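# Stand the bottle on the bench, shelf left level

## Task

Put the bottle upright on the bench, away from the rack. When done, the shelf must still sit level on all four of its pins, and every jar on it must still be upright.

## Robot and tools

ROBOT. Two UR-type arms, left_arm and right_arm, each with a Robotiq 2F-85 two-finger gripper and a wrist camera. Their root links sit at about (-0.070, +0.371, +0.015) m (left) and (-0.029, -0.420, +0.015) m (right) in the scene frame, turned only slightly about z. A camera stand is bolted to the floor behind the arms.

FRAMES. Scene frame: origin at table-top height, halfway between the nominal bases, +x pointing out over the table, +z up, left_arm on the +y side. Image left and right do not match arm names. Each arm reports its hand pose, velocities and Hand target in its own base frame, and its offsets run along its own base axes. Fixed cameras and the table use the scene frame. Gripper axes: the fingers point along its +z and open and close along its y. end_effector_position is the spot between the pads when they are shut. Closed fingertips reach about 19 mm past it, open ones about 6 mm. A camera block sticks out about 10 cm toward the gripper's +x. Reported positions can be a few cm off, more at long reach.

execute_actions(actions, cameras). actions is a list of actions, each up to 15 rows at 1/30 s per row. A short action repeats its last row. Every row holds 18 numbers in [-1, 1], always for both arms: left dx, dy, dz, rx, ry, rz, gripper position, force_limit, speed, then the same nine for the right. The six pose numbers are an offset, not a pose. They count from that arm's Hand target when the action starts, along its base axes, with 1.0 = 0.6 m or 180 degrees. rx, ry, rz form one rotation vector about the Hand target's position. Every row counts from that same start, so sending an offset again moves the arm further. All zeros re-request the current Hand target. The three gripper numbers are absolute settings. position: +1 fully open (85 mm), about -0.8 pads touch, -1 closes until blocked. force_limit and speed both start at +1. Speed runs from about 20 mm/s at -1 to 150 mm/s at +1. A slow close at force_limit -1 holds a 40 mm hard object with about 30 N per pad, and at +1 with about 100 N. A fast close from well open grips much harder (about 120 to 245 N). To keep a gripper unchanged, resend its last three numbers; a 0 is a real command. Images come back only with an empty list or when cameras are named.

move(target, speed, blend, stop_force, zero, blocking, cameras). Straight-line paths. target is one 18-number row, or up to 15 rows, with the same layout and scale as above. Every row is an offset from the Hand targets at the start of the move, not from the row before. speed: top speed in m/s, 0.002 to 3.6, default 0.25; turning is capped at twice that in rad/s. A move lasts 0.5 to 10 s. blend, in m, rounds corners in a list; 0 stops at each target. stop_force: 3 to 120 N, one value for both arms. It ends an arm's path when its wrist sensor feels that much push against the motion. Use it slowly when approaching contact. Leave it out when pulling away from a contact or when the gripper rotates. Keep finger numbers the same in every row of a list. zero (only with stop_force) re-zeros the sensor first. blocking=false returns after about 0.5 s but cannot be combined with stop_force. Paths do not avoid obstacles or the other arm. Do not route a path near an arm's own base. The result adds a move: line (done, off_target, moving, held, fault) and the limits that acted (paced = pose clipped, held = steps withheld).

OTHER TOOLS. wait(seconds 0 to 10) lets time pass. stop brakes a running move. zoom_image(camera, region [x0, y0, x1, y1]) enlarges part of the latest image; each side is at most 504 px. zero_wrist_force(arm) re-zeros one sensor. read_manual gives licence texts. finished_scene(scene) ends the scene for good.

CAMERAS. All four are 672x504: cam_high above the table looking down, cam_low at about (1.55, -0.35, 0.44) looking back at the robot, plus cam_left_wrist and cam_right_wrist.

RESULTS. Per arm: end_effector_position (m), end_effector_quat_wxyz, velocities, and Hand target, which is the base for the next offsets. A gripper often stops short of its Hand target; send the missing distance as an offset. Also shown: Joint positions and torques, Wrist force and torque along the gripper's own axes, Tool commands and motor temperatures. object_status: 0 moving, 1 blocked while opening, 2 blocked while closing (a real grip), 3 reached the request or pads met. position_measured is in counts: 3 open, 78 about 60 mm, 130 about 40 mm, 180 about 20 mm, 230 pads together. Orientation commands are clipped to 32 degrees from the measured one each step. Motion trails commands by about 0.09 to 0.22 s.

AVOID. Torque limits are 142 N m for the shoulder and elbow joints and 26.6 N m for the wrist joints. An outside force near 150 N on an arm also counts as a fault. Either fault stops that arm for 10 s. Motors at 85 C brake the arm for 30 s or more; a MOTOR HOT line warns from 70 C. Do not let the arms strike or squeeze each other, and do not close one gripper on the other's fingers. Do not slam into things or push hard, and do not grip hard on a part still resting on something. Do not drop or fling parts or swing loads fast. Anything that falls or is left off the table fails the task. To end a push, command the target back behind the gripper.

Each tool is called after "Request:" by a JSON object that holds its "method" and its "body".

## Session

Request:
{"method": "execute_actions", "body": {"actions": []}}

Scene clock: 0.00 s.
left_arm: end_effector_position=(+0.6268, +0.0259, +0.1061) position_measured=3 object_status=3 end_effector_quat_wxyz=(+0.007, +0.966, -0.134, +0.221) | right_arm: end_effector_position=(+0.4196, +0.3996, +0.3029) position_measured=3 object_status=3 end_effector_quat_wxyz=(-0.335, -0.495, +0.784, -0.168)
Joint positions: left_arm=[-0.173 -1.26 2.028 -2.784 -1.57 -3.038] | right_arm=[4.143 -2.308 -0.629 -2.544 1.553 -0.117]
Joint velocities: within noise
Joint torques (N m): no reading
Motor temperatures (°C): left_arm=[25 26 25 35 33 33] | right_arm=[24 28 30 29 32 33]
Wrist force (N): no reading
Wrist torque (N m): no reading
Wrist force, peak (N): no reading
Hand target: left_arm +0.6268, +0.0259, +0.1061; +0.007, +0.966, -0.134, +0.221 | right_arm +0.4196, +0.3996, +0.3029; -0.335, -0.495, +0.784, -0.168
Tool commands: left_gripper/position=+1.0 left_gripper/force_limit=+1.0 left_gripper/speed=+1.0 right_gripper/position=+1.0 right_gripper/force_limit=+1.0 right_gripper/speed=+1.0
camera_calibration:
cam_left_wrist: T_world_to_cam=[[-0.253025, -0.965324, -0.0642421, 0.196891], [-0.961406, 0.258304, -0.0947492, 0.621425], [0.108058, 0.0377888, -0.993426, 0.163784], [0, 0, 0, 1]] pos_world=[0.629562, 0.0233578, 0.234235]
cam_right_wrist: T_world_to_cam=[[-0.89149, 0.449109, 0.0595587, 0.186161], [0.39701, 0.837783, -0.374837, -0.370931], [-0.21824, -0.310518, -0.925176, 0.627291], [0, 0, 0, 1]] pos_world=[0.450124, 0.421938, 0.430228]

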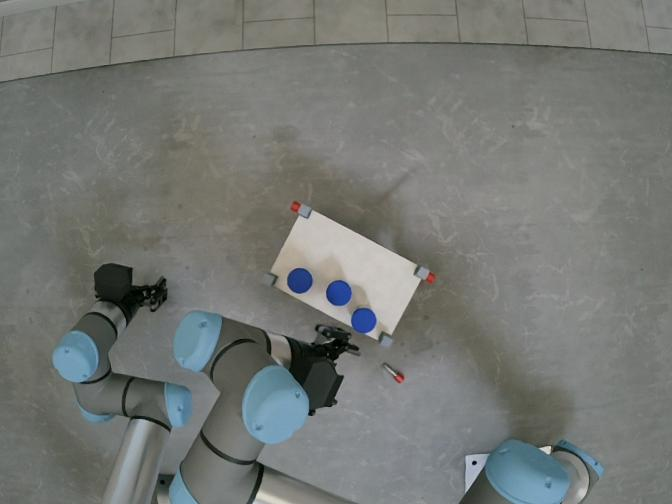

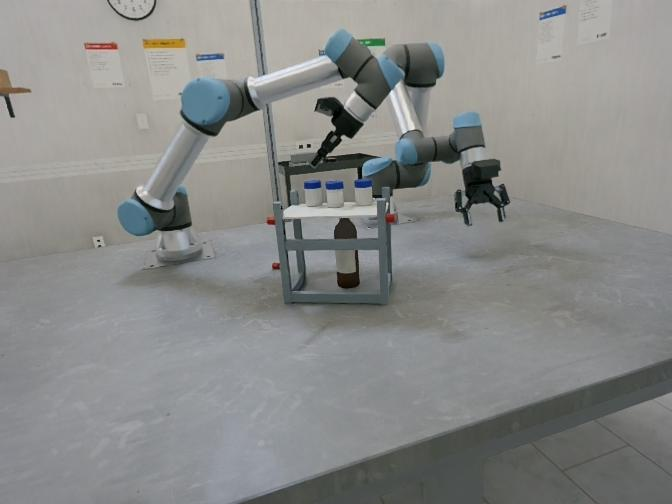

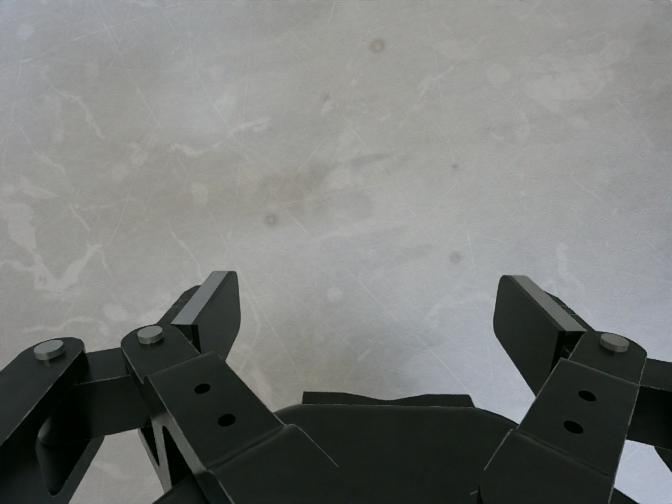

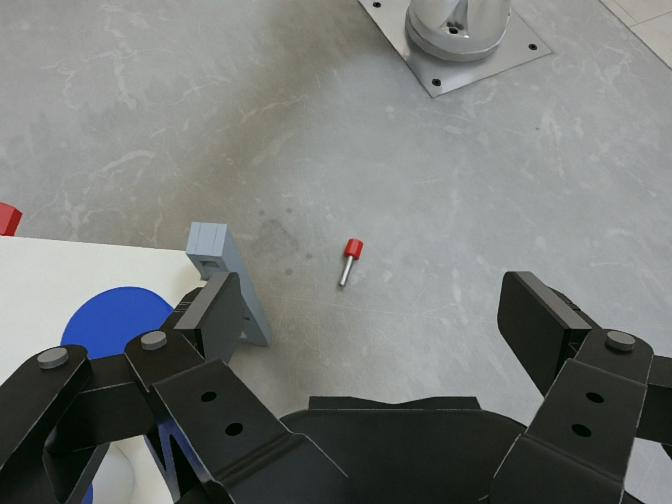

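Request:
{"method": "move", "body": {"target": [[0,0,0,0,0,0,1,1,1,-0.1613,-0.2060,-0.105,0.15616,0.17001,0.87899,-0.1,-0.5,-0.8],[0,0,0,0,0,0,1,1,1,-0.1613,-0.2060,-0.3048,0.15616,0.17001,0.87899,-0.1,-0.5,-0.8]], "speed": [0.45,0.25], "blend": [0.03,0], "cameras": ["all"]}}

Request:
{"method": "zoom_image", "body": {"camera": "cam_low", "region": [240, 160, 420, 320]}}

Request:
{"method": "zoom_image", "body": {"camera": "cam_high", "region": [230, 190, 450, 410]}}

Scene clock: 70.03 s.
left_arm: end_effector_position=(+0.6268, +0.0259, +0.1061) position_measured=3 object_status=3 end_effector_quat_wxyz=(+0.007, +0.966, -0.134, +0.221) | right_arm: end_effector_position=(+0.3228, +0.2760, +0.1201) position_measured=141 object_status=3 end_effector_quat_wxyz=(-0.052, +0.909, +0.395, +0.120) end_effector_velocity=(+0.001, +0.001, +0.000) end_effector_angular_velocity=(+0.004, -0.002, +0.000)
Joint positions: left_arm=[-0.173 -1.26 2.028 -2.784 -1.57 -3.038] | right_arm=[4.209 -1.392 -2.4 -0.666 1.507 -2.902]
Joint velocities: left_arm=[within noise] | right_arm=[0 -0.001 0 0.006 0 0]
Joint torques (N m): left_arm=[-1.19 -32.08 -17.91 -3.43 0.14 -0.17] | right_arm=[-9.26 2.28 13.5 5.39 2.51 0]
Wrist force (N): left_arm=[0.1 0.1 0.2] | right_arm=[-1.7 -0.9 -1.0]
Wrist torque (N m): left_arm=[0.01 -0.02 0.00] | right_arm=[-0.12 0.22 -0.01]
Wrist force, peak (N): left_arm=[-0.1 -0.2 0.5] | right_arm=[-2.9 -0.9 1.9]
Hand target: left_arm +0.6268, +0.0259, +0.1061; +0.007, +0.966, -0.134, +0.221 | right_arm +0.3228, +0.2760, +0.1200; -0.052, +0.909, +0.395, +0.120
Off the commanded pose: left_arm 0.000 m, 0 deg | right_arm 0.000 m, 0 deg.
move: done
camera_calibration:
cam_left_wrist: T_world_to_cam=[[-0.253025, -0.965324, -0.0642421, 0.196891], [-0.961406, 0.258304, -0.0947492, 0.621425], [0.108058, 0.0377888, -0.993426, 0.163784], [0, 0, 0, 1]] pos_world=[0.629562, 0.0233578, 0.234235]
cam_right_wrist: T_world_to_cam=[[0.731756, -0.681491, -0.0100959, -0.0373189], [-0.675864, -0.727467, 0.11832, 0.421575], [-0.0879784, -0.0797579, -0.992924, 0.301027], [0, 0, 0, 1]] pos_world=[0.338719, 0.305258, 0.248639]

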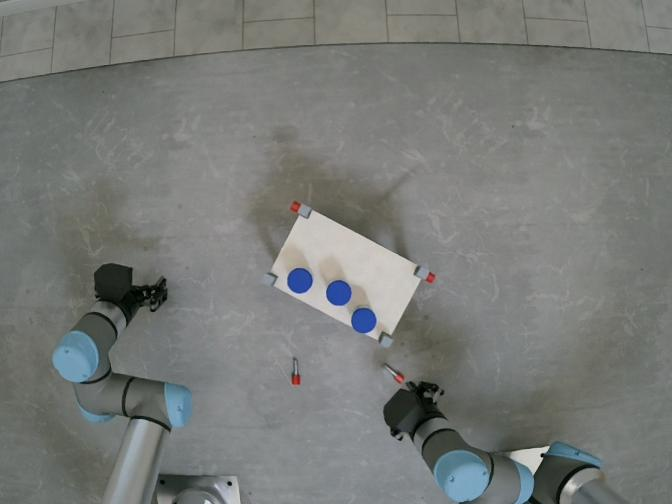

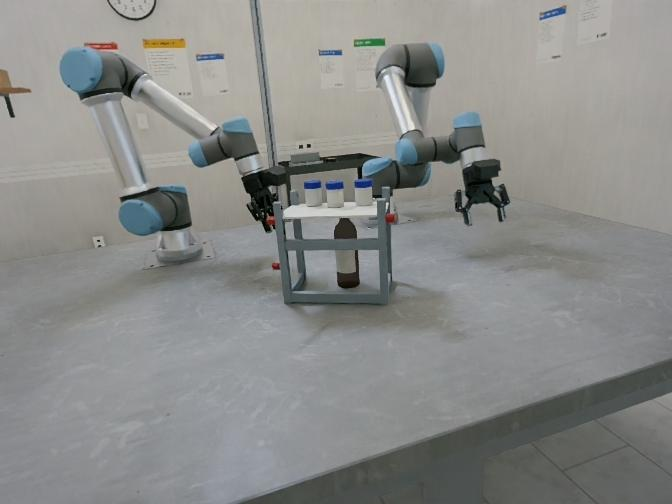

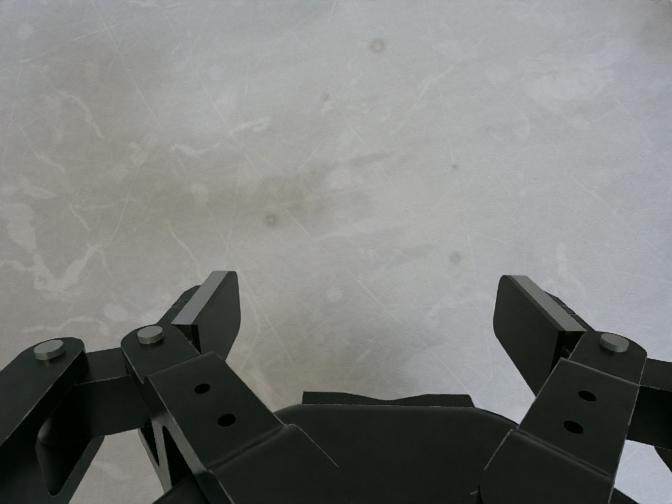

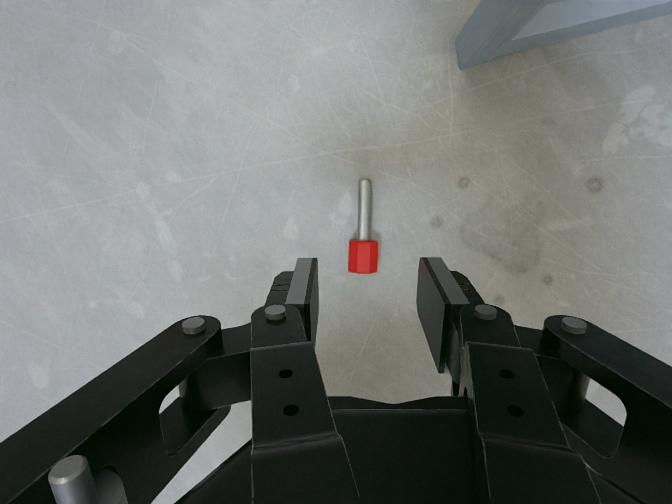

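Scaled by 2.800 from the camera's 672x504 image, which has a finer 960x720 frame.

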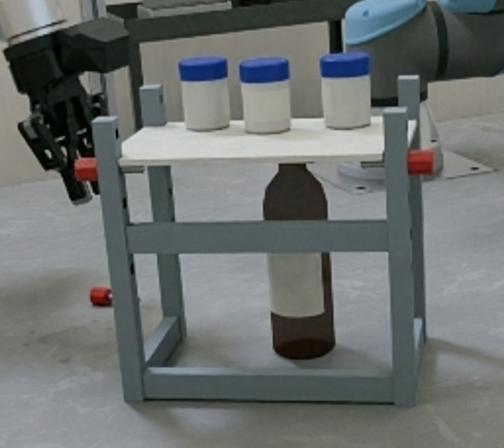

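Scaled by 2.291 from the camera's 672x504 image, which has a finer 960x720 frame.

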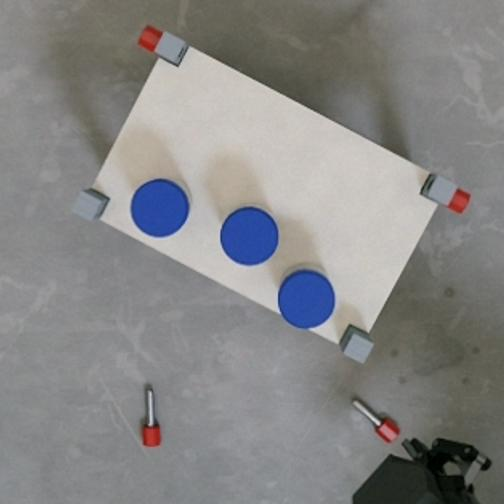

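Request:
{"method": "move", "body": {"target": [[-0.2113,-0.2098,0.2398,0.28697,-0.11131,-0.43271,1,1,1,0.0005,-0.0073,-0.1667,0,0,0,-0.1,-0.5,-0.8],[-0.3447,-0.4098,0.2565,-0.50647,0.19644,0.76374,1,1,1,0.0005,-0.0073,-0.1875,0,0,0,-1,-0.5,-0.8],[-0.2147,-0.5982,0.0765,-0.50647,0.19644,0.76374,1,1,1,0.0005,-0.0073,-0.0333,0,0,0,-1,-0.5,-0.8]], "speed": [0.45,0.45,0.2], "cameras": ["all"]}}

Scene clock: 139.70 s.
left_arm: end_effector_position=(+0.4979, -0.3330, +0.1519) position_measured=3 object_status=3 end_effector_quat_wxyz=(+0.369, +0.246, +0.891, -0.101) | right_arm: end_effector_position=(+0.3231, +0.2716, +0.1000) position_measured=187 object_status=2 end_effector_quat_wxyz=(-0.052, +0.909, +0.395, +0.120)
Joint positions: left_arm=[-0.937 -1.368 2.29 -3.237 -1.293 -0.288] | right_arm=[4.202 -1.43 -2.437 -0.591 1.509 -2.909]
Joint torques (N m): left_arm=[13.17 -17.66 -22.27 -4.84 -0.78 1.27] | right_arm=[10.87 19.3 22.16 2.04 -0.86 2.48]
Wrist force (N): left_arm=[-0.8 -2.0 1.9] | right_arm=[-1.8 -0.9 -0.1]
Wrist torque (N m): left_arm=[-0.27 0.36 -0.45] | right_arm=[-0.13 0.21 -0.07]
Wrist force, peak (N): left_arm=[-1.0 -2.7 4.3] | right_arm=[-0.6 -0.9 -8.2]
Hand target: left_arm +0.4980, -0.3330, +0.1520; +0.369, +0.246, +0.891, -0.102 | right_arm +0.3231, +0.2716, +0.1001; -0.052, +0.909, +0.395, +0.120
Off the commanded pose: left_arm 0.000 m, 0 deg | right_arm 0.000 m, 0 deg.
move: done
camera_calibration:
cam_left_wrist: T_world_to_cam=[[0.525934, 0.850399, -0.014674, 0.0300467], [0.366432, -0.210985, 0.906208, -0.37484], [0.767542, -0.481983, -0.422577, -0.351366], [0, 0, 0, 1]] pos_world=[0.391239, -0.27399, 0.191645]
cam_right_wrist: T_world_to_cam=[[0.731653, -0.681601, -0.0101591, -0.0407312], [-0.675949, -0.727354, 0.118529, 0.42097], [-0.0881786, -0.0798549, -0.992899, 0.280844], [0, 0, 0, 1]] pos_world=[0.33912, 0.300858, 0.228539]

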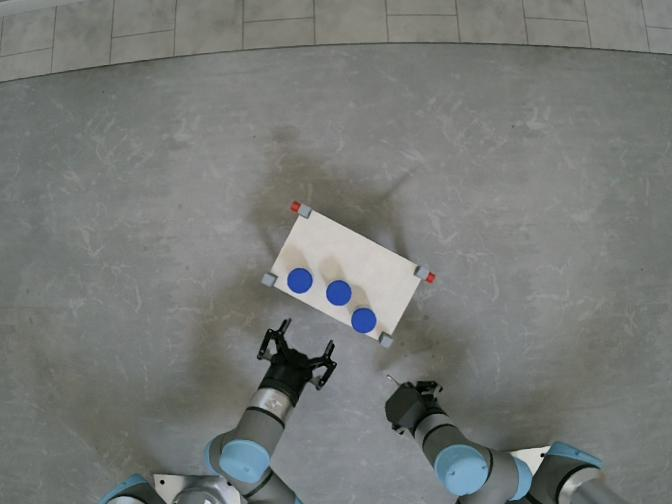

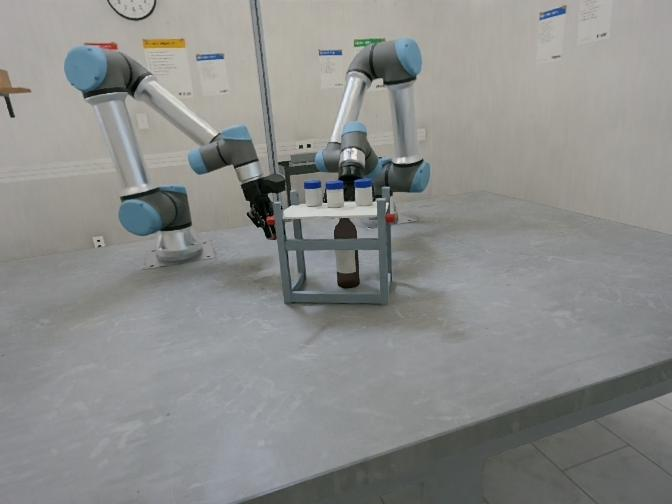

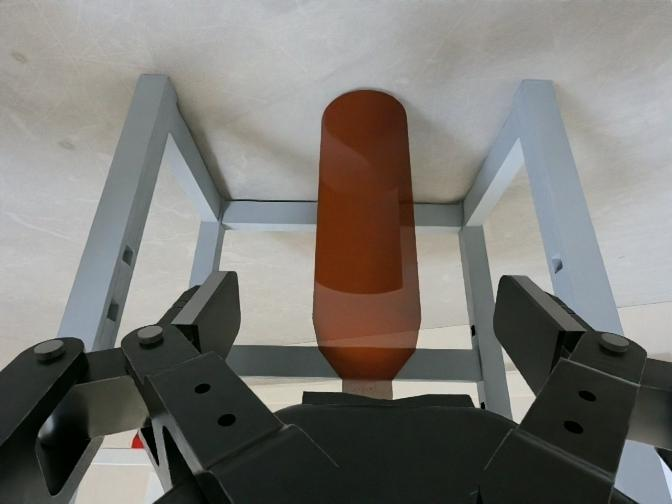

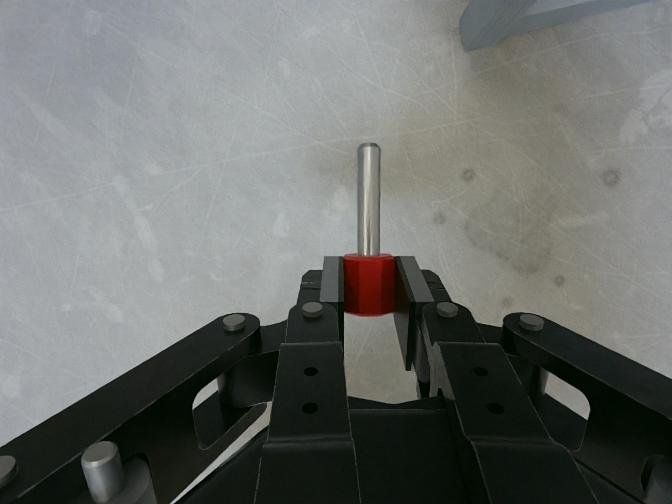

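Request:
{"method": "move", "body": {"target": [[0.0990,-0.0485,-0.0943,0,0,0,1,1,1,0.0283,-0.0193,0.1667,0,0,0.0717,-1,-0.5,-0.8],[0.1495,-0.0788,-0.1533,0,0,0,1,1,1,0.1660,-0.0455,0.1832,0,0,0.0717,-1,-0.5,-0.8]], "speed": [0.2,0.12], "blend": [0.02,0], "cameras": ["cam_left_wrist", "cam_right_wrist"]}}

Request:
{"method": "zoom_image", "body": {"camera": "cam_right_wrist", "region": [270, 30, 470, 180]}}

Scene clock: 189.90 s.
left_arm: end_effector_position=(+0.5877, -0.3802, +0.0601) position_measured=3 object_status=3 end_effector_quat_wxyz=(+0.369, +0.246, +0.891, -0.102) | right_arm: end_effector_position=(+0.4226, +0.2443, +0.2099) position_measured=187 object_status=2 end_effector_quat_wxyz=(-0.065, +0.859, +0.495, +0.113)
Joint positions: left_arm=[-0.847 -0.979 2.039 -3.392 -1.355 -0.221] | right_arm=[3.903 -1.458 -2.08 -0.922 1.643 -3.416]
Joint torques (N m): left_arm=[-13.51 -32.51 -10.33 -1.22 1.84 -1.63] | right_arm=[-6.06 14.11 29.5 5.07 -2.1 -0.01]
Wrist force (N): left_arm=[-0.7 -2.1 1.8] | right_arm=[-2.0 -0.8 -0.4]
Wrist torque (N m): left_arm=[-0.30 0.36 -0.47] | right_arm=[-0.11 0.24 -0.24]
Wrist force, peak (N): left_arm=[-0.9 -2.1 2.5] | right_arm=[-3.0 -1.4 2.1]
Hand target: left_arm +0.5877, -0.3803, +0.0600; +0.369, +0.246, +0.891, -0.102 | right_arm +0.4227, +0.2443, +0.2100; -0.065, +0.859, +0.495, +0.113
Off the commanded pose: left_arm 0.000 m, 0 deg | right_arm 0.000 m, 0 deg.
move: done
camera_calibration:
cam_left_wrist: T_world_to_cam=[[0.525706, 0.850538, -0.0148048, 0.0217765], [0.366304, -0.210631, 0.906342, -0.334352], [0.76776, -0.481892, -0.422285, -0.481937], [0, 0, 0, 1]] pos_world=[0.481038, -0.321188, 0.0998449]
cam_right_wrist: T_world_to_cam=[[0.865379, -0.501012, -0.0102725, -0.231606], [-0.496447, -0.859926, 0.118608, 0.411791], [-0.0682578, -0.0975414, -0.992888, 0.39245], [0, 0, 0, 1]] pos_world=[0.431647, 0.276352, 0.338438]
Images, in order (width x height): cam_left_wrist 672x504, cam_right_wrist 672x504.

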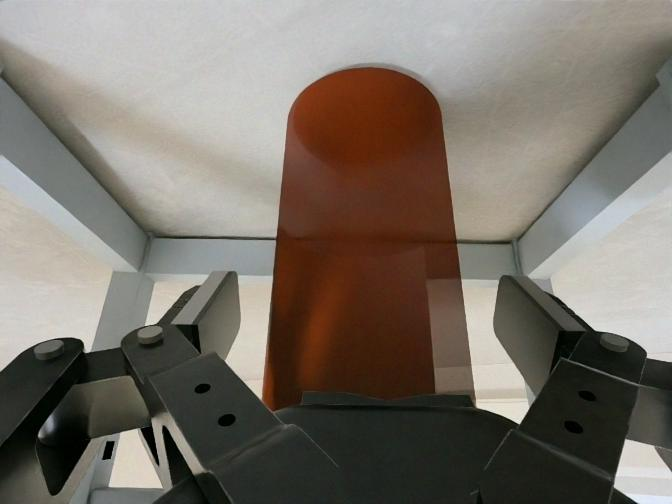

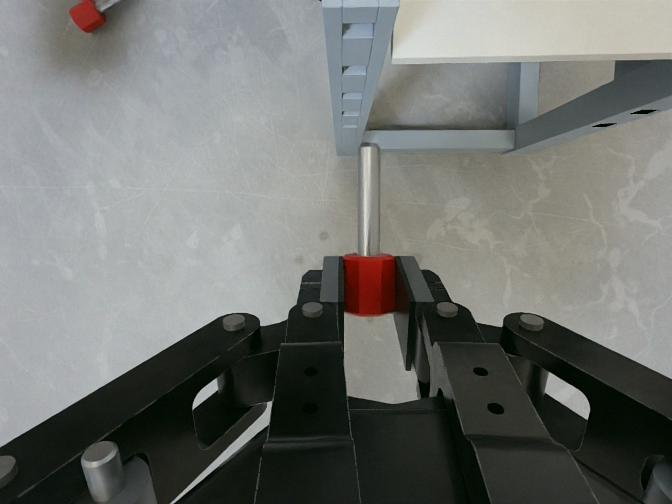

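Scaled by 2.520 from the camera's 672x504 image, which has a finer 960x720 frame.

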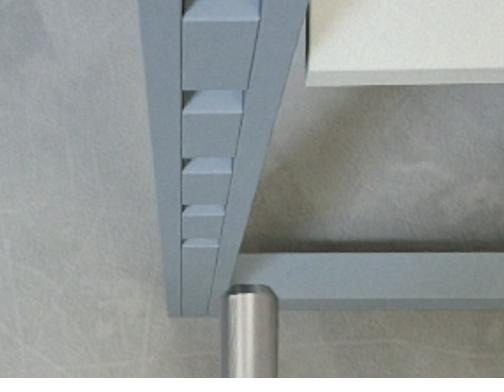

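Request:
{"method": "execute_actions", "body": {"actions": [[[0,0,0,0,0,0,-1,-0.4,-0.9,0,0,0,0,0,0,-1,-0.5,-0.8]],[[0,0,0,0,0,0,-1,-0.4,-0.9,0,0,0,0,0,0,-1,-0.5,-0.8]]], "cameras": ["cam_right_wrist", "cam_left_wrist", "cam_low"]}}

Request:
{"method": "zoom_image", "body": {"camera": "cam_right_wrist", "region": [300, 0, 400, 75]}}

Request:
{"method": "zoom_image", "body": {"camera": "cam_right_wrist", "region": [380, 30, 672, 180]}}

Request:
{"method": "zoom_image", "body": {"camera": "cam_right_wrist", "region": [320, 130, 420, 280]}}

Scene clock: 204.03 s.
left_arm: end_effector_position=(+0.5876, -0.3803, +0.0600) position_measured=77 object_status=0 end_effector_quat_wxyz=(+0.369, +0.246, +0.891, -0.102) | right_arm: end_effector_position=(+0.4227, +0.2443, +0.2100) position_measured=187 object_status=2 end_effector_quat_wxyz=(-0.065, +0.859, +0.495, +0.113)
Joint positions: left_arm=[-0.847 -0.979 2.039 -3.392 -1.354 -0.221] | right_arm=[3.903 -1.458 -2.08 -0.922 1.643 -3.416]
Joint torques (N m): left_arm=[-10.54 -31.43 -19.54 -1.46 1.72 -1.59] | right_arm=[-8.81 7.84 29.46 5.23 -1.71 -2.6]
Wrist force (N): left_arm=[-5.1 -2.8 -9.7] | right_arm=[-2.0 -0.6 -0.3]
Wrist torque (N m): left_arm=[-0.36 0.48 -0.40] | right_arm=[-0.07 0.24 -0.19]
Wrist force, peak (N): left_arm=[-5.1 -3.0 -9.9] | right_arm=[-2.2 -0.8 -0.6]
Hand target: left_arm +0.5877, -0.3803, +0.0600; +0.369, +0.246, +0.891, -0.102 | right_arm +0.4227, +0.2443, +0.2100; -0.065, +0.859, +0.495, +0.113
Off the commanded pose: left_arm 0.000 m, 0 deg | right_arm 0.000 m, 0 deg.
Step readings (end_effector_position of left_arm | right_arm):
0: (+0.5877, -0.3803, +0.0600) | (+0.4227, +0.2443, +0.2100)
1: (+0.5877, -0.3803, +0.0600) | (+0.4227, +0.2443, +0.2100)
2: (+0.5877, -0.3803, +0.0600) | (+0.4227, +0.2443, +0.2100)
4: (+0.5877, -0.3803, +0.0600) | (+0.4227, +0.2443, +0.2100)
8: (+0.5877, -0.3803, +0.0600) | (+0.4227, +0.2443, +0.2100)
15: (+0.5877, -0.3803, +0.0600) | (+0.4227, +0.2443, +0.2100)
16: (+0.5877, -0.3803, +0.0600) | (+0.4227, +0.2443, +0.2100)
17: (+0.5877, -0.3803, +0.0600) | (+0.4227, +0.2443, +0.2100)
19: (+0.5877, -0.3803, +0.0600) | (+0.4227, +0.2443, +0.2100)
23: (+0.5877, -0.3803, +0.0600) | (+0.4227, +0.2443, +0.2100)
30: (+0.5877, -0.3803, +0.0600) | (+0.4227, +0.2443, +0.2100)
camera_calibration:
cam_left_wrist: T_world_to_cam=[[0.525872, 0.850436, -0.0147106, 0.021876], [0.366298, -0.210826, 0.906299, -0.334323], [0.767648, -0.481986, -0.42238, -0.481967], [0, 0, 0, 1]] pos_world=[0.480939, -0.321389, 0.099745]
cam_right_wrist: T_world_to_cam=[[0.865415, -0.500953, -0.0101056, -0.23178], [-0.496412, -0.85996, 0.118509, 0.411856], [-0.0680578, -0.0975428, -0.992902, 0.392475], [0, 0, 0, 1]] pos_world=[0.431747, 0.276352, 0.338539]
Images, in order (width x height): cam_low 672x504, cam_left_wrist 672x504, cam_right_wrist 672x504.

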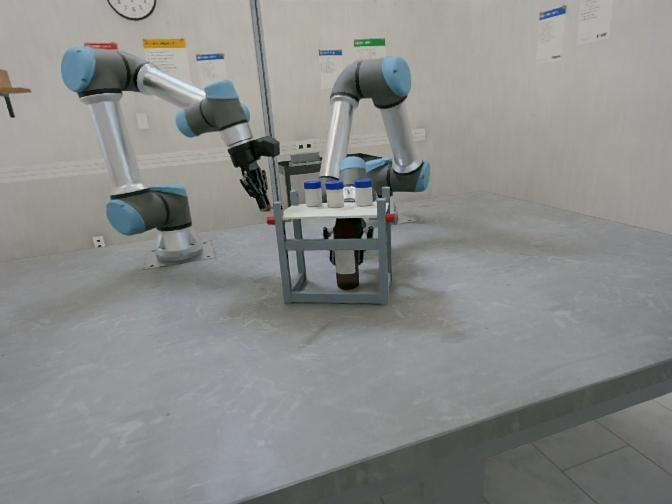

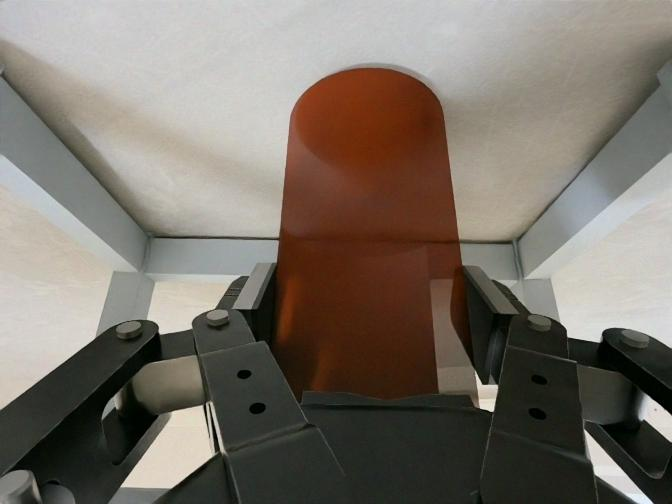

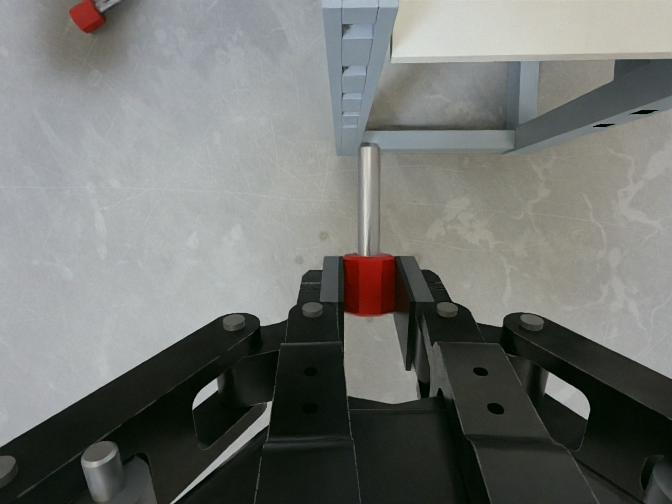

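Scaled by 5.040 from the camera's 672x504 image, which has a finer 960x720 frame.

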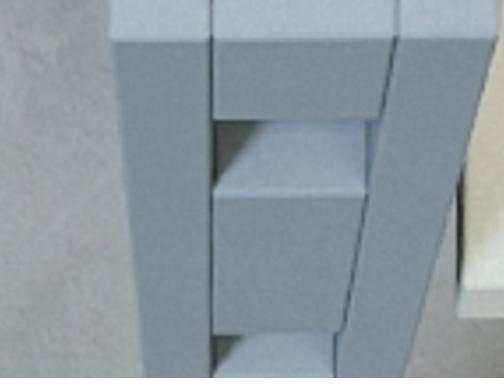

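Scaled by 1.726 from the camera's 672x504 image, which has a finer 960x720 frame.

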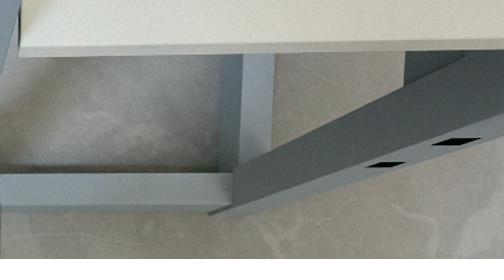

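Scaled by 3.360 from the camera's 672x504 image, which has a finer 960x720 frame.

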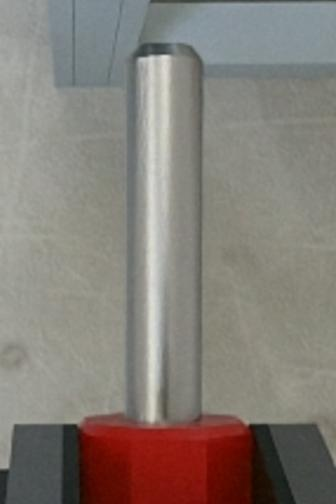

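Request:
{"method": "zoom_image", "body": {"camera": "cam_right_wrist", "region": [350, 110, 450, 170]}}

Request:
{"method": "zoom_image", "body": {"camera": "cam_right_wrist", "region": [430, 110, 530, 170]}}

Scaled by 5.040 from the camera's 672x504 image, which has a finer 960x720 frame.

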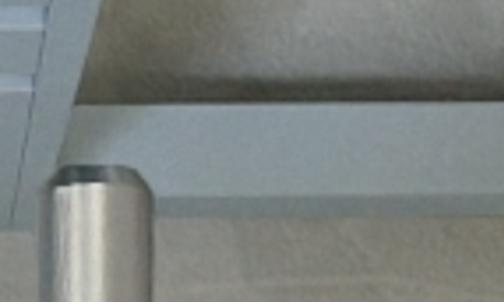

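Scaled by 5.040 from the camera's 672x504 image, which has a finer 960x720 frame.

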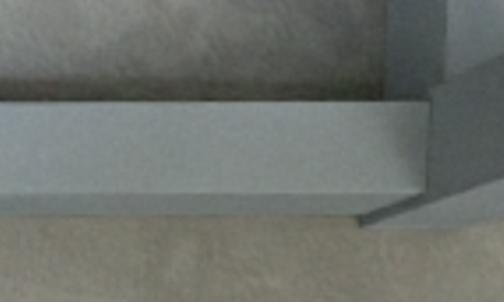

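Request:
{"method": "move", "body": {"target": [0,0,0.015,0,0,0,-1,-0.4,-0.9,0.0082,0.0307,0.0005,0,0,0,-1,-0.5,-0.8], "speed": 0.02, "cameras": ["cam_right_wrist", "cam_low"]}}

Request:
{"method": "zoom_image", "body": {"camera": "cam_right_wrist", "region": [320, 60, 420, 210]}}

Request:
{"method": "zoom_image", "body": {"camera": "cam_low", "region": [240, 160, 420, 320]}}

Scene clock: 244.43 s.
left_arm: end_effector_position=(+0.5877, -0.3803, +0.0691) position_measured=77 object_status=2 end_effector_quat_wxyz=(+0.369, +0.246, +0.891, -0.102) | right_arm: end_effector_position=(+0.4277, +0.2629, +0.2103) position_measured=187 object_status=2 end_effector_quat_wxyz=(-0.065, +0.859, +0.495, +0.113)
Joint positions: left_arm=[-0.847 -1 2.038 -3.37 -1.354 -0.221] | right_arm=[3.927 -1.491 -2.05 -0.917 1.637 -3.393]
Joint torques (N m): left_arm=[6.6 -36.79 -24.94 -6.57 -0.43 0.32] | right_arm=[-6.34 30.09 17.38 4.42 -1.24 -1.16]
Wrist force (N): left_arm=[6.9 -1.9 8.1] | right_arm=[-1.8 -0.8 -0.4]
Wrist torque (N m): left_arm=[-0.31 0.20 -0.45] | right_arm=[-0.10 0.22 -0.25]
Wrist force, peak (N): left_arm=[-5.3 -4.2 -10.0] | right_arm=[-2.3 -0.8 -0.7]
Hand target: left_arm +0.5877, -0.3803, +0.0690; +0.369, +0.246, +0.891, -0.102 | right_arm +0.4277, +0.2627, +0.2103; -0.065, +0.859, +0.495, +0.113
Off the commanded pose: left_arm 0.000 m, 0 deg | right_arm 0.000 m, 0 deg.
move: done
camera_calibration:
cam_right_wrist: T_world_to_cam=[[0.86539, -0.500997, -0.0101005, -0.226678], [-0.496456, -0.859935, 0.11851, 0.43026], [-0.0680587, -0.0975425, -0.992902, 0.394921], [0, 0, 0, 1]] pos_world=[0.436647, 0.294952, 0.338839]
Images, in order (width x height): cam_low 672x504, cam_right_wrist 672x504.

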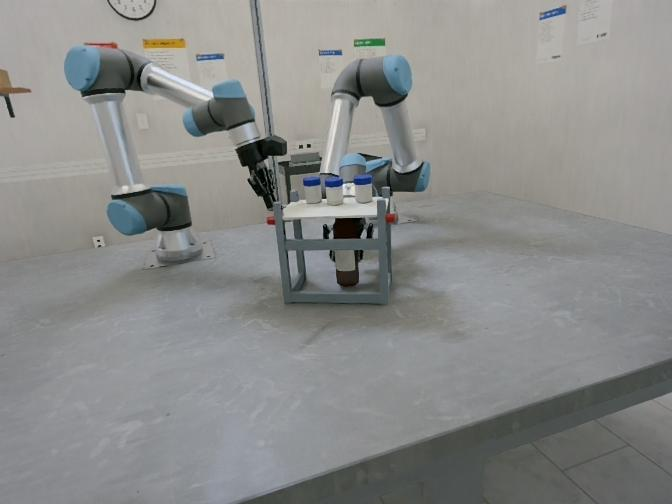

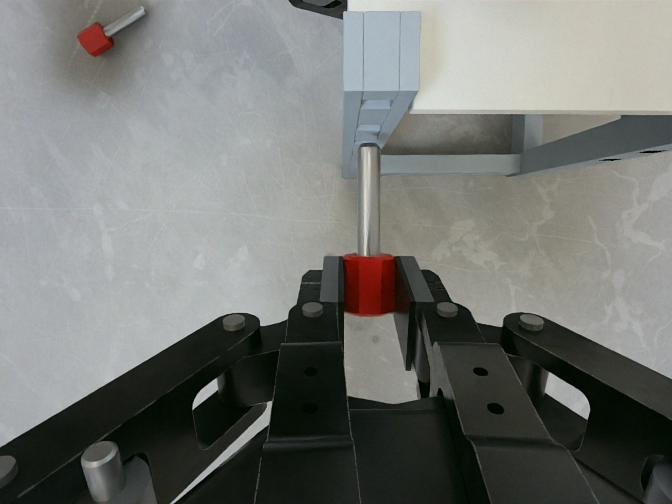

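Scaled by 3.360 from the camera's 672x504 image, which has a finer 960x720 frame.

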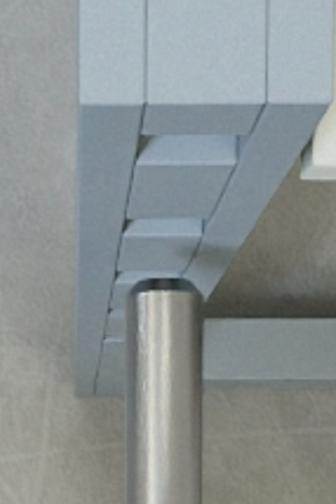

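Scaled by 2.800 from the camera's 672x504 image, which has a finer 960x720 frame.

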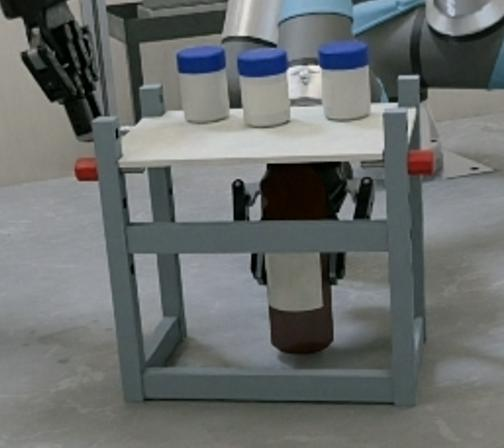

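Request:
{"method": "zoom_image", "body": {"camera": "cam_right_wrist", "region": [345, 105, 397, 157]}}

Scaled by 9.692 from the camera's 672x504 image, which has a finer 960x720 frame.

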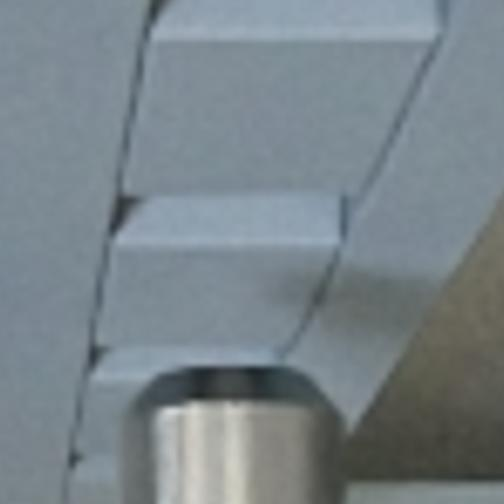

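Request:
{"method": "move", "body": {"target": [0,0,0,0,0,0,-1,-0.4,-0.9,0.0131,0.0232,0,0,0,0,-1,-0.5,-0.8], "speed": 0.012, "stop_force": 8, "cameras": ["cam_right_wrist"]}}

Request:
{"method": "zoom_image", "body": {"camera": "cam_right_wrist", "region": [320, 80, 420, 230]}}

Scene clock: 271.83 s.
left_arm: end_effector_position=(+0.5877, -0.3803, +0.0690) position_measured=77 object_status=2 end_effector_quat_wxyz=(+0.369, +0.246, +0.891, -0.102) | right_arm: end_effector_position=(+0.4355, +0.2766, +0.2103) position_measured=187 object_status=2 end_effector_quat_wxyz=(-0.065, +0.859, +0.495, +0.113)
Joint positions: left_arm=[-0.847 -0.999 2.038 -3.37 -1.354 -0.221] | right_arm=[3.936 -1.525 -2.019 -0.914 1.634 -3.384]
Joint torques (N m): left_arm=[-14.52 -36.31 -10.92 -7.42 -0.28 0.58] | right_arm=[-6.26 33.33 17.23 3.77 -0.02 -2.7]
Wrist force (N): left_arm=[6.9 -1.9 7.9] | right_arm=[-0.9 0.5 1.6]
Wrist torque (N m): left_arm=[-0.31 0.22 -0.44] | right_arm=[-0.15 0.12 -0.18]
Wrist force, peak (N): left_arm=[7.0 -1.8 8.2] | right_arm=[-3.5 0.2 0.8]
Hand target: left_arm +0.5877, -0.3803, +0.0690; +0.369, +0.246, +0.891, -0.102 | right_arm +0.4355, +0.2766, +0.2103; -0.065, +0.859, +0.495, +0.113
Off the commanded pose: left_arm 0.000 m, 0 deg | right_arm 0.000 m, 0 deg.
move: done
camera_calibration:
cam_right_wrist: T_world_to_cam=[[0.865421, -0.500945, -0.0100196, -0.226657], [-0.496415, -0.859965, 0.118459, 0.446057], [-0.0679582, -0.0975434, -0.992908, 0.396763], [0, 0, 0, 1]] pos_world=[0.444547, 0.308752, 0.338839]
Images, in order (width x height): cam_right_wrist 672x504.

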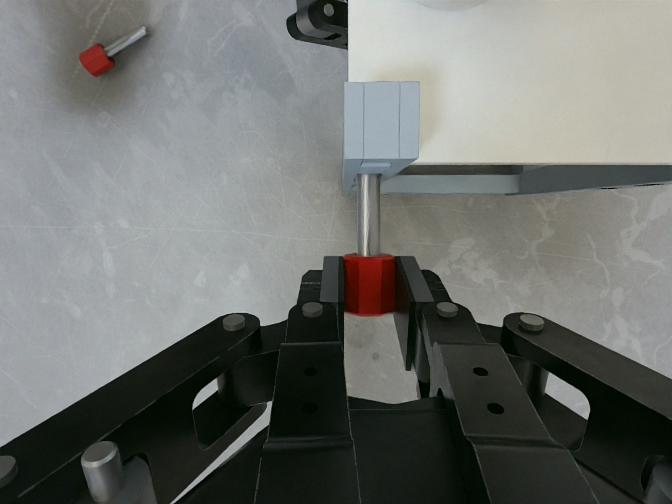

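Scaled by 3.360 from the camera's 672x504 image, which has a finer 960x720 frame.

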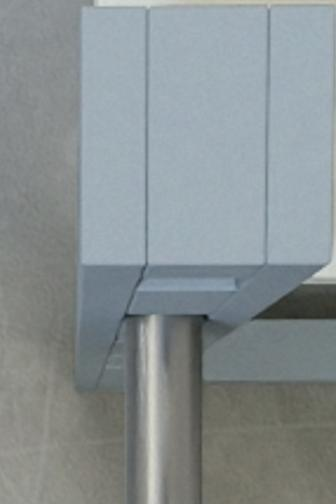

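Request:
{"method": "move", "body": {"target": [0,0,0,0,0,0,-1,-0.4,-0.9,0.0222,0.0383,0,0,0,0,-1,-0.5,-0.8], "speed": 0.015, "stop_force": 9, "cameras": ["cam_right_wrist"]}}

Request:
{"method": "zoom_image", "body": {"camera": "cam_right_wrist", "region": [320, 160, 420, 310]}}

Scene clock: 278.67 s.
left_arm: end_effector_position=(+0.5877, -0.3803, +0.0690) position_measured=77 object_status=2 end_effector_quat_wxyz=(+0.369, +0.246, +0.891, -0.102) | right_arm: end_effector_position=(+0.4488, +0.2996, +0.2103) position_measured=187 object_status=2 end_effector_quat_wxyz=(-0.065, +0.859, +0.495, +0.113)
Joint positions: left_arm=[-0.847 -0.999 2.038 -3.37 -1.354 -0.221] | right_arm=[3.95 -1.582 -1.964 -0.912 1.631 -3.37]
Joint torques (N m): left_arm=[-13.32 -37.14 -11.09 -7.42 -0.07 0.41] | right_arm=[-5.87 39.28 19.19 2.84 0.92 -2.7]
Wrist force (N): left_arm=[6.7 -2.1 7.8] | right_arm=[0.0 2.3 8.9]
Wrist torque (N m): left_arm=[-0.32 0.22 -0.44] | right_arm=[-0.18 0.08 -0.17]
Wrist force, peak (N): left_arm=[7.0 -1.7 8.2] | right_arm=[-8.1 1.5 6.0]
Hand target: left_arm +0.5877, -0.3803, +0.0690; +0.369, +0.246, +0.891, -0.102 | right_arm +0.4488, +0.2996, +0.2103; -0.065, +0.859, +0.495, +0.113
Off the commanded pose: left_arm 0.000 m, 0 deg | right_arm 0.000 m, 0 deg.
move: done
camera_calibration:
cam_right_wrist: T_world_to_cam=[[0.865421, -0.500945, -0.0100196, -0.226646], [-0.496415, -0.859965, 0.118459, 0.472439], [-0.0679582, -0.0975434, -0.992908, 0.399911], [0, 0, 0, 1]] pos_world=[0.457847, 0.331752, 0.338839]
Images, in order (width x height): cam_right_wrist 672x504.

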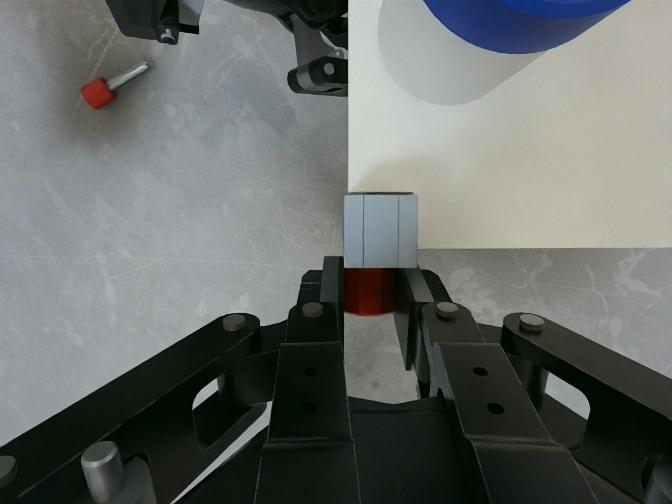

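Scaled by 3.360 from the camera's 672x504 image, which has a finer 960x720 frame.

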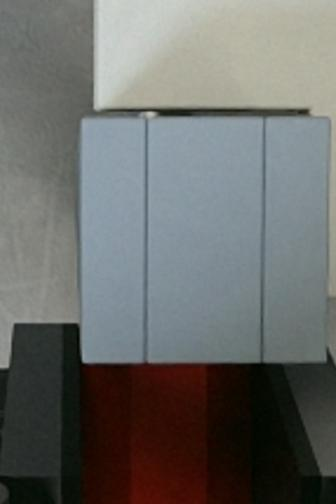

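Request:
{"method": "move", "body": {"target": [0,0,0,0,0,0,-1,-0.4,-0.9,0.0033,0.0058,0,0,0,0,-1,-0.5,-0.8], "speed": 0.01, "stop_force": 7, "cameras": ["cam_high", "cam_low"]}}

Request:
{"method": "zoom_image", "body": {"camera": "cam_high", "region": [230, 190, 450, 410]}}

Scene clock: 285.53 s.
left_arm: end_effector_position=(+0.5877, -0.3803, +0.0690) position_measured=77 object_status=2 end_effector_quat_wxyz=(+0.369, +0.246, +0.891, -0.102) | right_arm: end_effector_position=(+0.4489, +0.2997, +0.2103) position_measured=187 object_status=2 end_effector_quat_wxyz=(-0.065, +0.859, +0.495, +0.113)
Joint positions: left_arm=[-0.847 -0.999 2.038 -3.37 -1.354 -0.221] | right_arm=[3.95 -1.582 -1.963 -0.912 1.631 -3.37]
Joint torques (N m): left_arm=[-14.44 -37.77 -10.86 -7.37 0.1 0.28] | right_arm=[-6.1 38.33 19.09 5.84 2.19 -0.45]
Wrist force (N): left_arm=[6.9 -2.0 8.0] | right_arm=[-1.0 1.2 6.8]
Wrist torque (N m): left_arm=[-0.31 0.22 -0.44] | right_arm=[-0.14 0.06 -0.19]
Wrist force, peak (N): left_arm=[7.0 -2.2 8.2] | right_arm=[-8.2 -0.4 6.2]
Hand target: left_arm +0.5877, -0.3803, +0.0690; +0.369, +0.246, +0.891, -0.102 | right_arm +0.4489, +0.2997, +0.2103; -0.065, +0.859, +0.495, +0.113 (not the last commanded pose)
Off the commanded pose: left_arm 0.000 m, 0 deg | right_arm 0.004 m, 0 deg.
move: contact (right_arm)
Images, in order (width x height): cam_high 672x504, cam_low 672x504.

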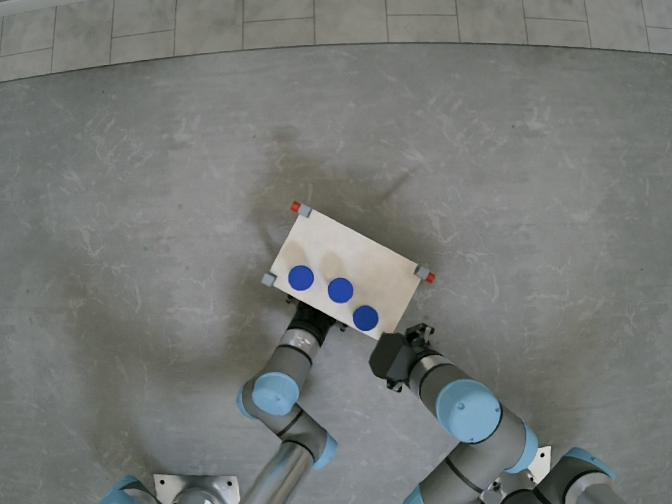

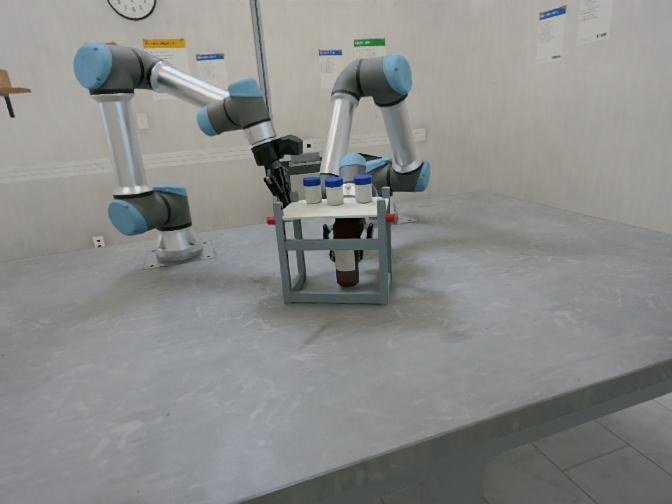

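Scaled by 2.291 from the camera's 672x504 image, which has a finer 960x720 frame.

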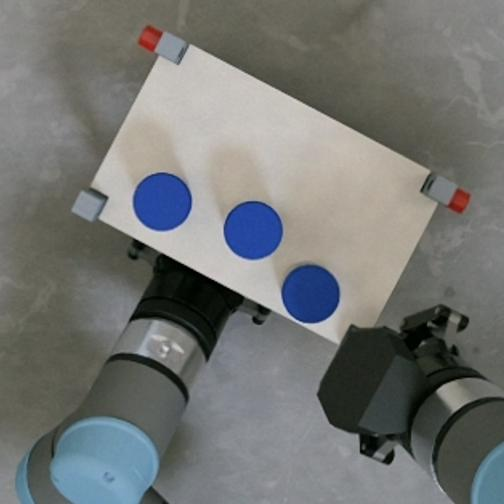

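Request:
{"method": "move", "body": {"target": [[0,0,0,0,0,0,-1,-0.4,-0.9,0,0,0,0,0,0,-0.3,-0.5,-0.8],[0,0,-0.015,0,0,0,0.9,-0.4,-0.7,-0.0418,-0.0721,0,0,0,0,-0.3,-0.5,-0.8],[-0.1315,0.0787,0.1383,0,0,0,0.9,-0.4,-0.7,-0.0632,-0.1395,0.1495,0,0,0,-0.3,-0.5,-0.8]], "speed": [0.05,0.035,0.15], "cameras": []}}

Request:
{"method": "move", "body": {"target": [[-0.1313,0.0552,0.1133,0.42409,-0.13333,-0.74887,-0.1,-0.5,-0.8,0,0,0,-0.35283,-0.13299,0.50573,1,-0.4,-0.7],[-0.26,0.0852,-0.0867,0.42409,-0.13333,-0.74887,-0.1,-0.5,-0.8,0,0,0,-0.35283,-0.13299,0.50573,1,-0.4,-0.7]], "speed": [0.4,0.2], "blend": [0.03,0], "cameras": ["cam_high","cam_low","cam_left_wrist"]}}

Scene clock: 343.17 s.
left_arm: end_effector_position=(+0.5088, -0.3332, +0.1521) position_measured=16 object_status=3 end_effector_quat_wxyz=(+0.369, +0.246, +0.890, -0.102) | right_arm: end_effector_position=(+0.4110, +0.2160, +0.3000) position_measured=167 object_status=3 end_effector_quat_wxyz=(-0.065, +0.859, +0.495, +0.113)
Joint positions: left_arm=[-0.915 -1.349 2.265 -3.236 -1.308 -0.272] | right_arm=[3.871 -1.338 -1.938 -1.187 1.651 -3.448]
Joint torques (N m): left_arm=[12.05 -32.1 -11.25 -2.37 -0.78 1.25] | right_arm=[10.16 10.06 29.51 2.08 -1.02 2.33]
Wrist force (N): left_arm=[-0.7 -2.2 1.5] | right_arm=[-1.5 -0.8 -1.1]
Wrist torque (N m): left_arm=[-0.30 0.33 -0.46] | right_arm=[-0.12 0.22 -0.20]
Wrist force, peak (N): left_arm=[7.1 -1.9 8.1] | right_arm=[-0.6 1.4 8.3]
Hand target: left_arm +0.5088, -0.3331, +0.1520; +0.369, +0.246, +0.891, -0.102 | right_arm +0.4110, +0.2160, +0.3000; -0.065, +0.859, +0.495, +0.113
Off the commanded pose: left_arm 0.000 m, 0 deg | right_arm 0.000 m, 0 deg.
move: done
No camera images: "cameras" was empty.

Scene clock: 348.33 s.
left_arm: end_effector_position=(+0.3528, -0.2820, +0.1000) position_measured=141 object_status=3 end_effector_quat_wxyz=(+0.005, +0.991, -0.035, +0.131) | right_arm: end_effector_position=(+0.4110, +0.2160, +0.3000) position_measured=3 object_status=3 end_effector_quat_wxyz=(+0.378, +0.149, +0.912, -0.061)
Joint positions: left_arm=[-1.11 -1.626 2.325 -2.404 -1.346 2.117] | right_arm=[4.371 -1.222 -2.13 -1.343 0.786 -4.737]
Joint torques (N m): left_arm=[1.18 -21.86 -9.44 -5.5 -0.68 -1.31] | right_arm=[-8.36 -2.8 17.16 4.35 -3.12 -2.57]
Wrist force (N): left_arm=[-0.1 -0.2 0.4] | right_arm=[-4.6 -1.9 0.3]
Wrist torque (N m): left_arm=[0.03 0.03 -0.06] | right_arm=[-0.32 0.72 -0.23]
Wrist force, peak (N): left_arm=[-1.1 -2.3 2.1] | right_arm=[-5.2 -1.9 -0.7]
Hand target: left_arm +0.3528, -0.2820, +0.1000; +0.005, +0.991, -0.035, +0.131 | right_arm +0.4110, +0.2160, +0.3000; +0.378, +0.149, +0.912, -0.061
Off the commanded pose: left_arm 0.000 m, 0 deg | right_arm 0.000 m, 0 deg.
move: done; blend cut to 0 m at target 1
camera_calibration:
cam_left_wrist: T_world_to_cam=[[-0.0643352, -0.997726, -0.0200953, -0.25008], [-0.994236, 0.0623535, 0.0872166, 0.375083], [-0.0857652, 0.0255906, -0.995987, 0.264158], [0, 0, 0, 1]] pos_world=[0.379488, -0.279659, 0.225358]
Images, in order (width x height): cam_high 672x504, cam_low 672x504, cam_left_wrist 672x504.

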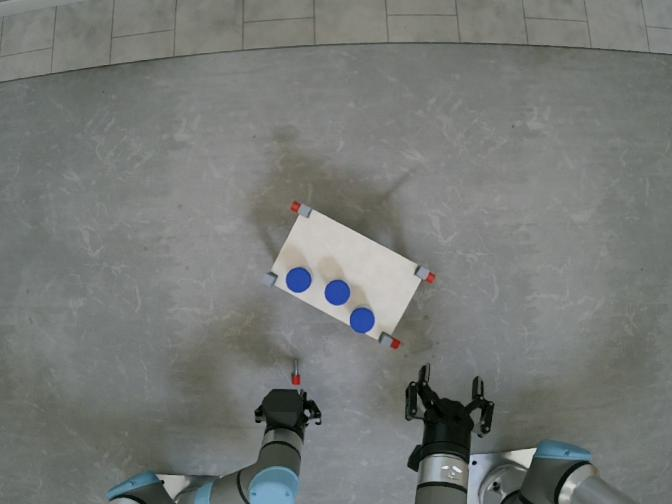

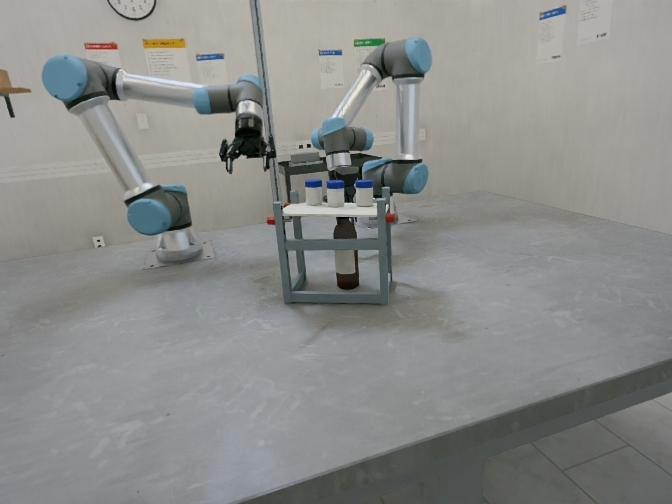

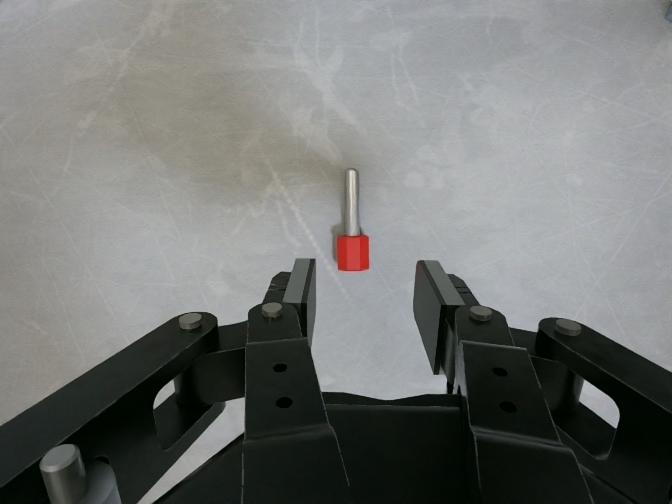

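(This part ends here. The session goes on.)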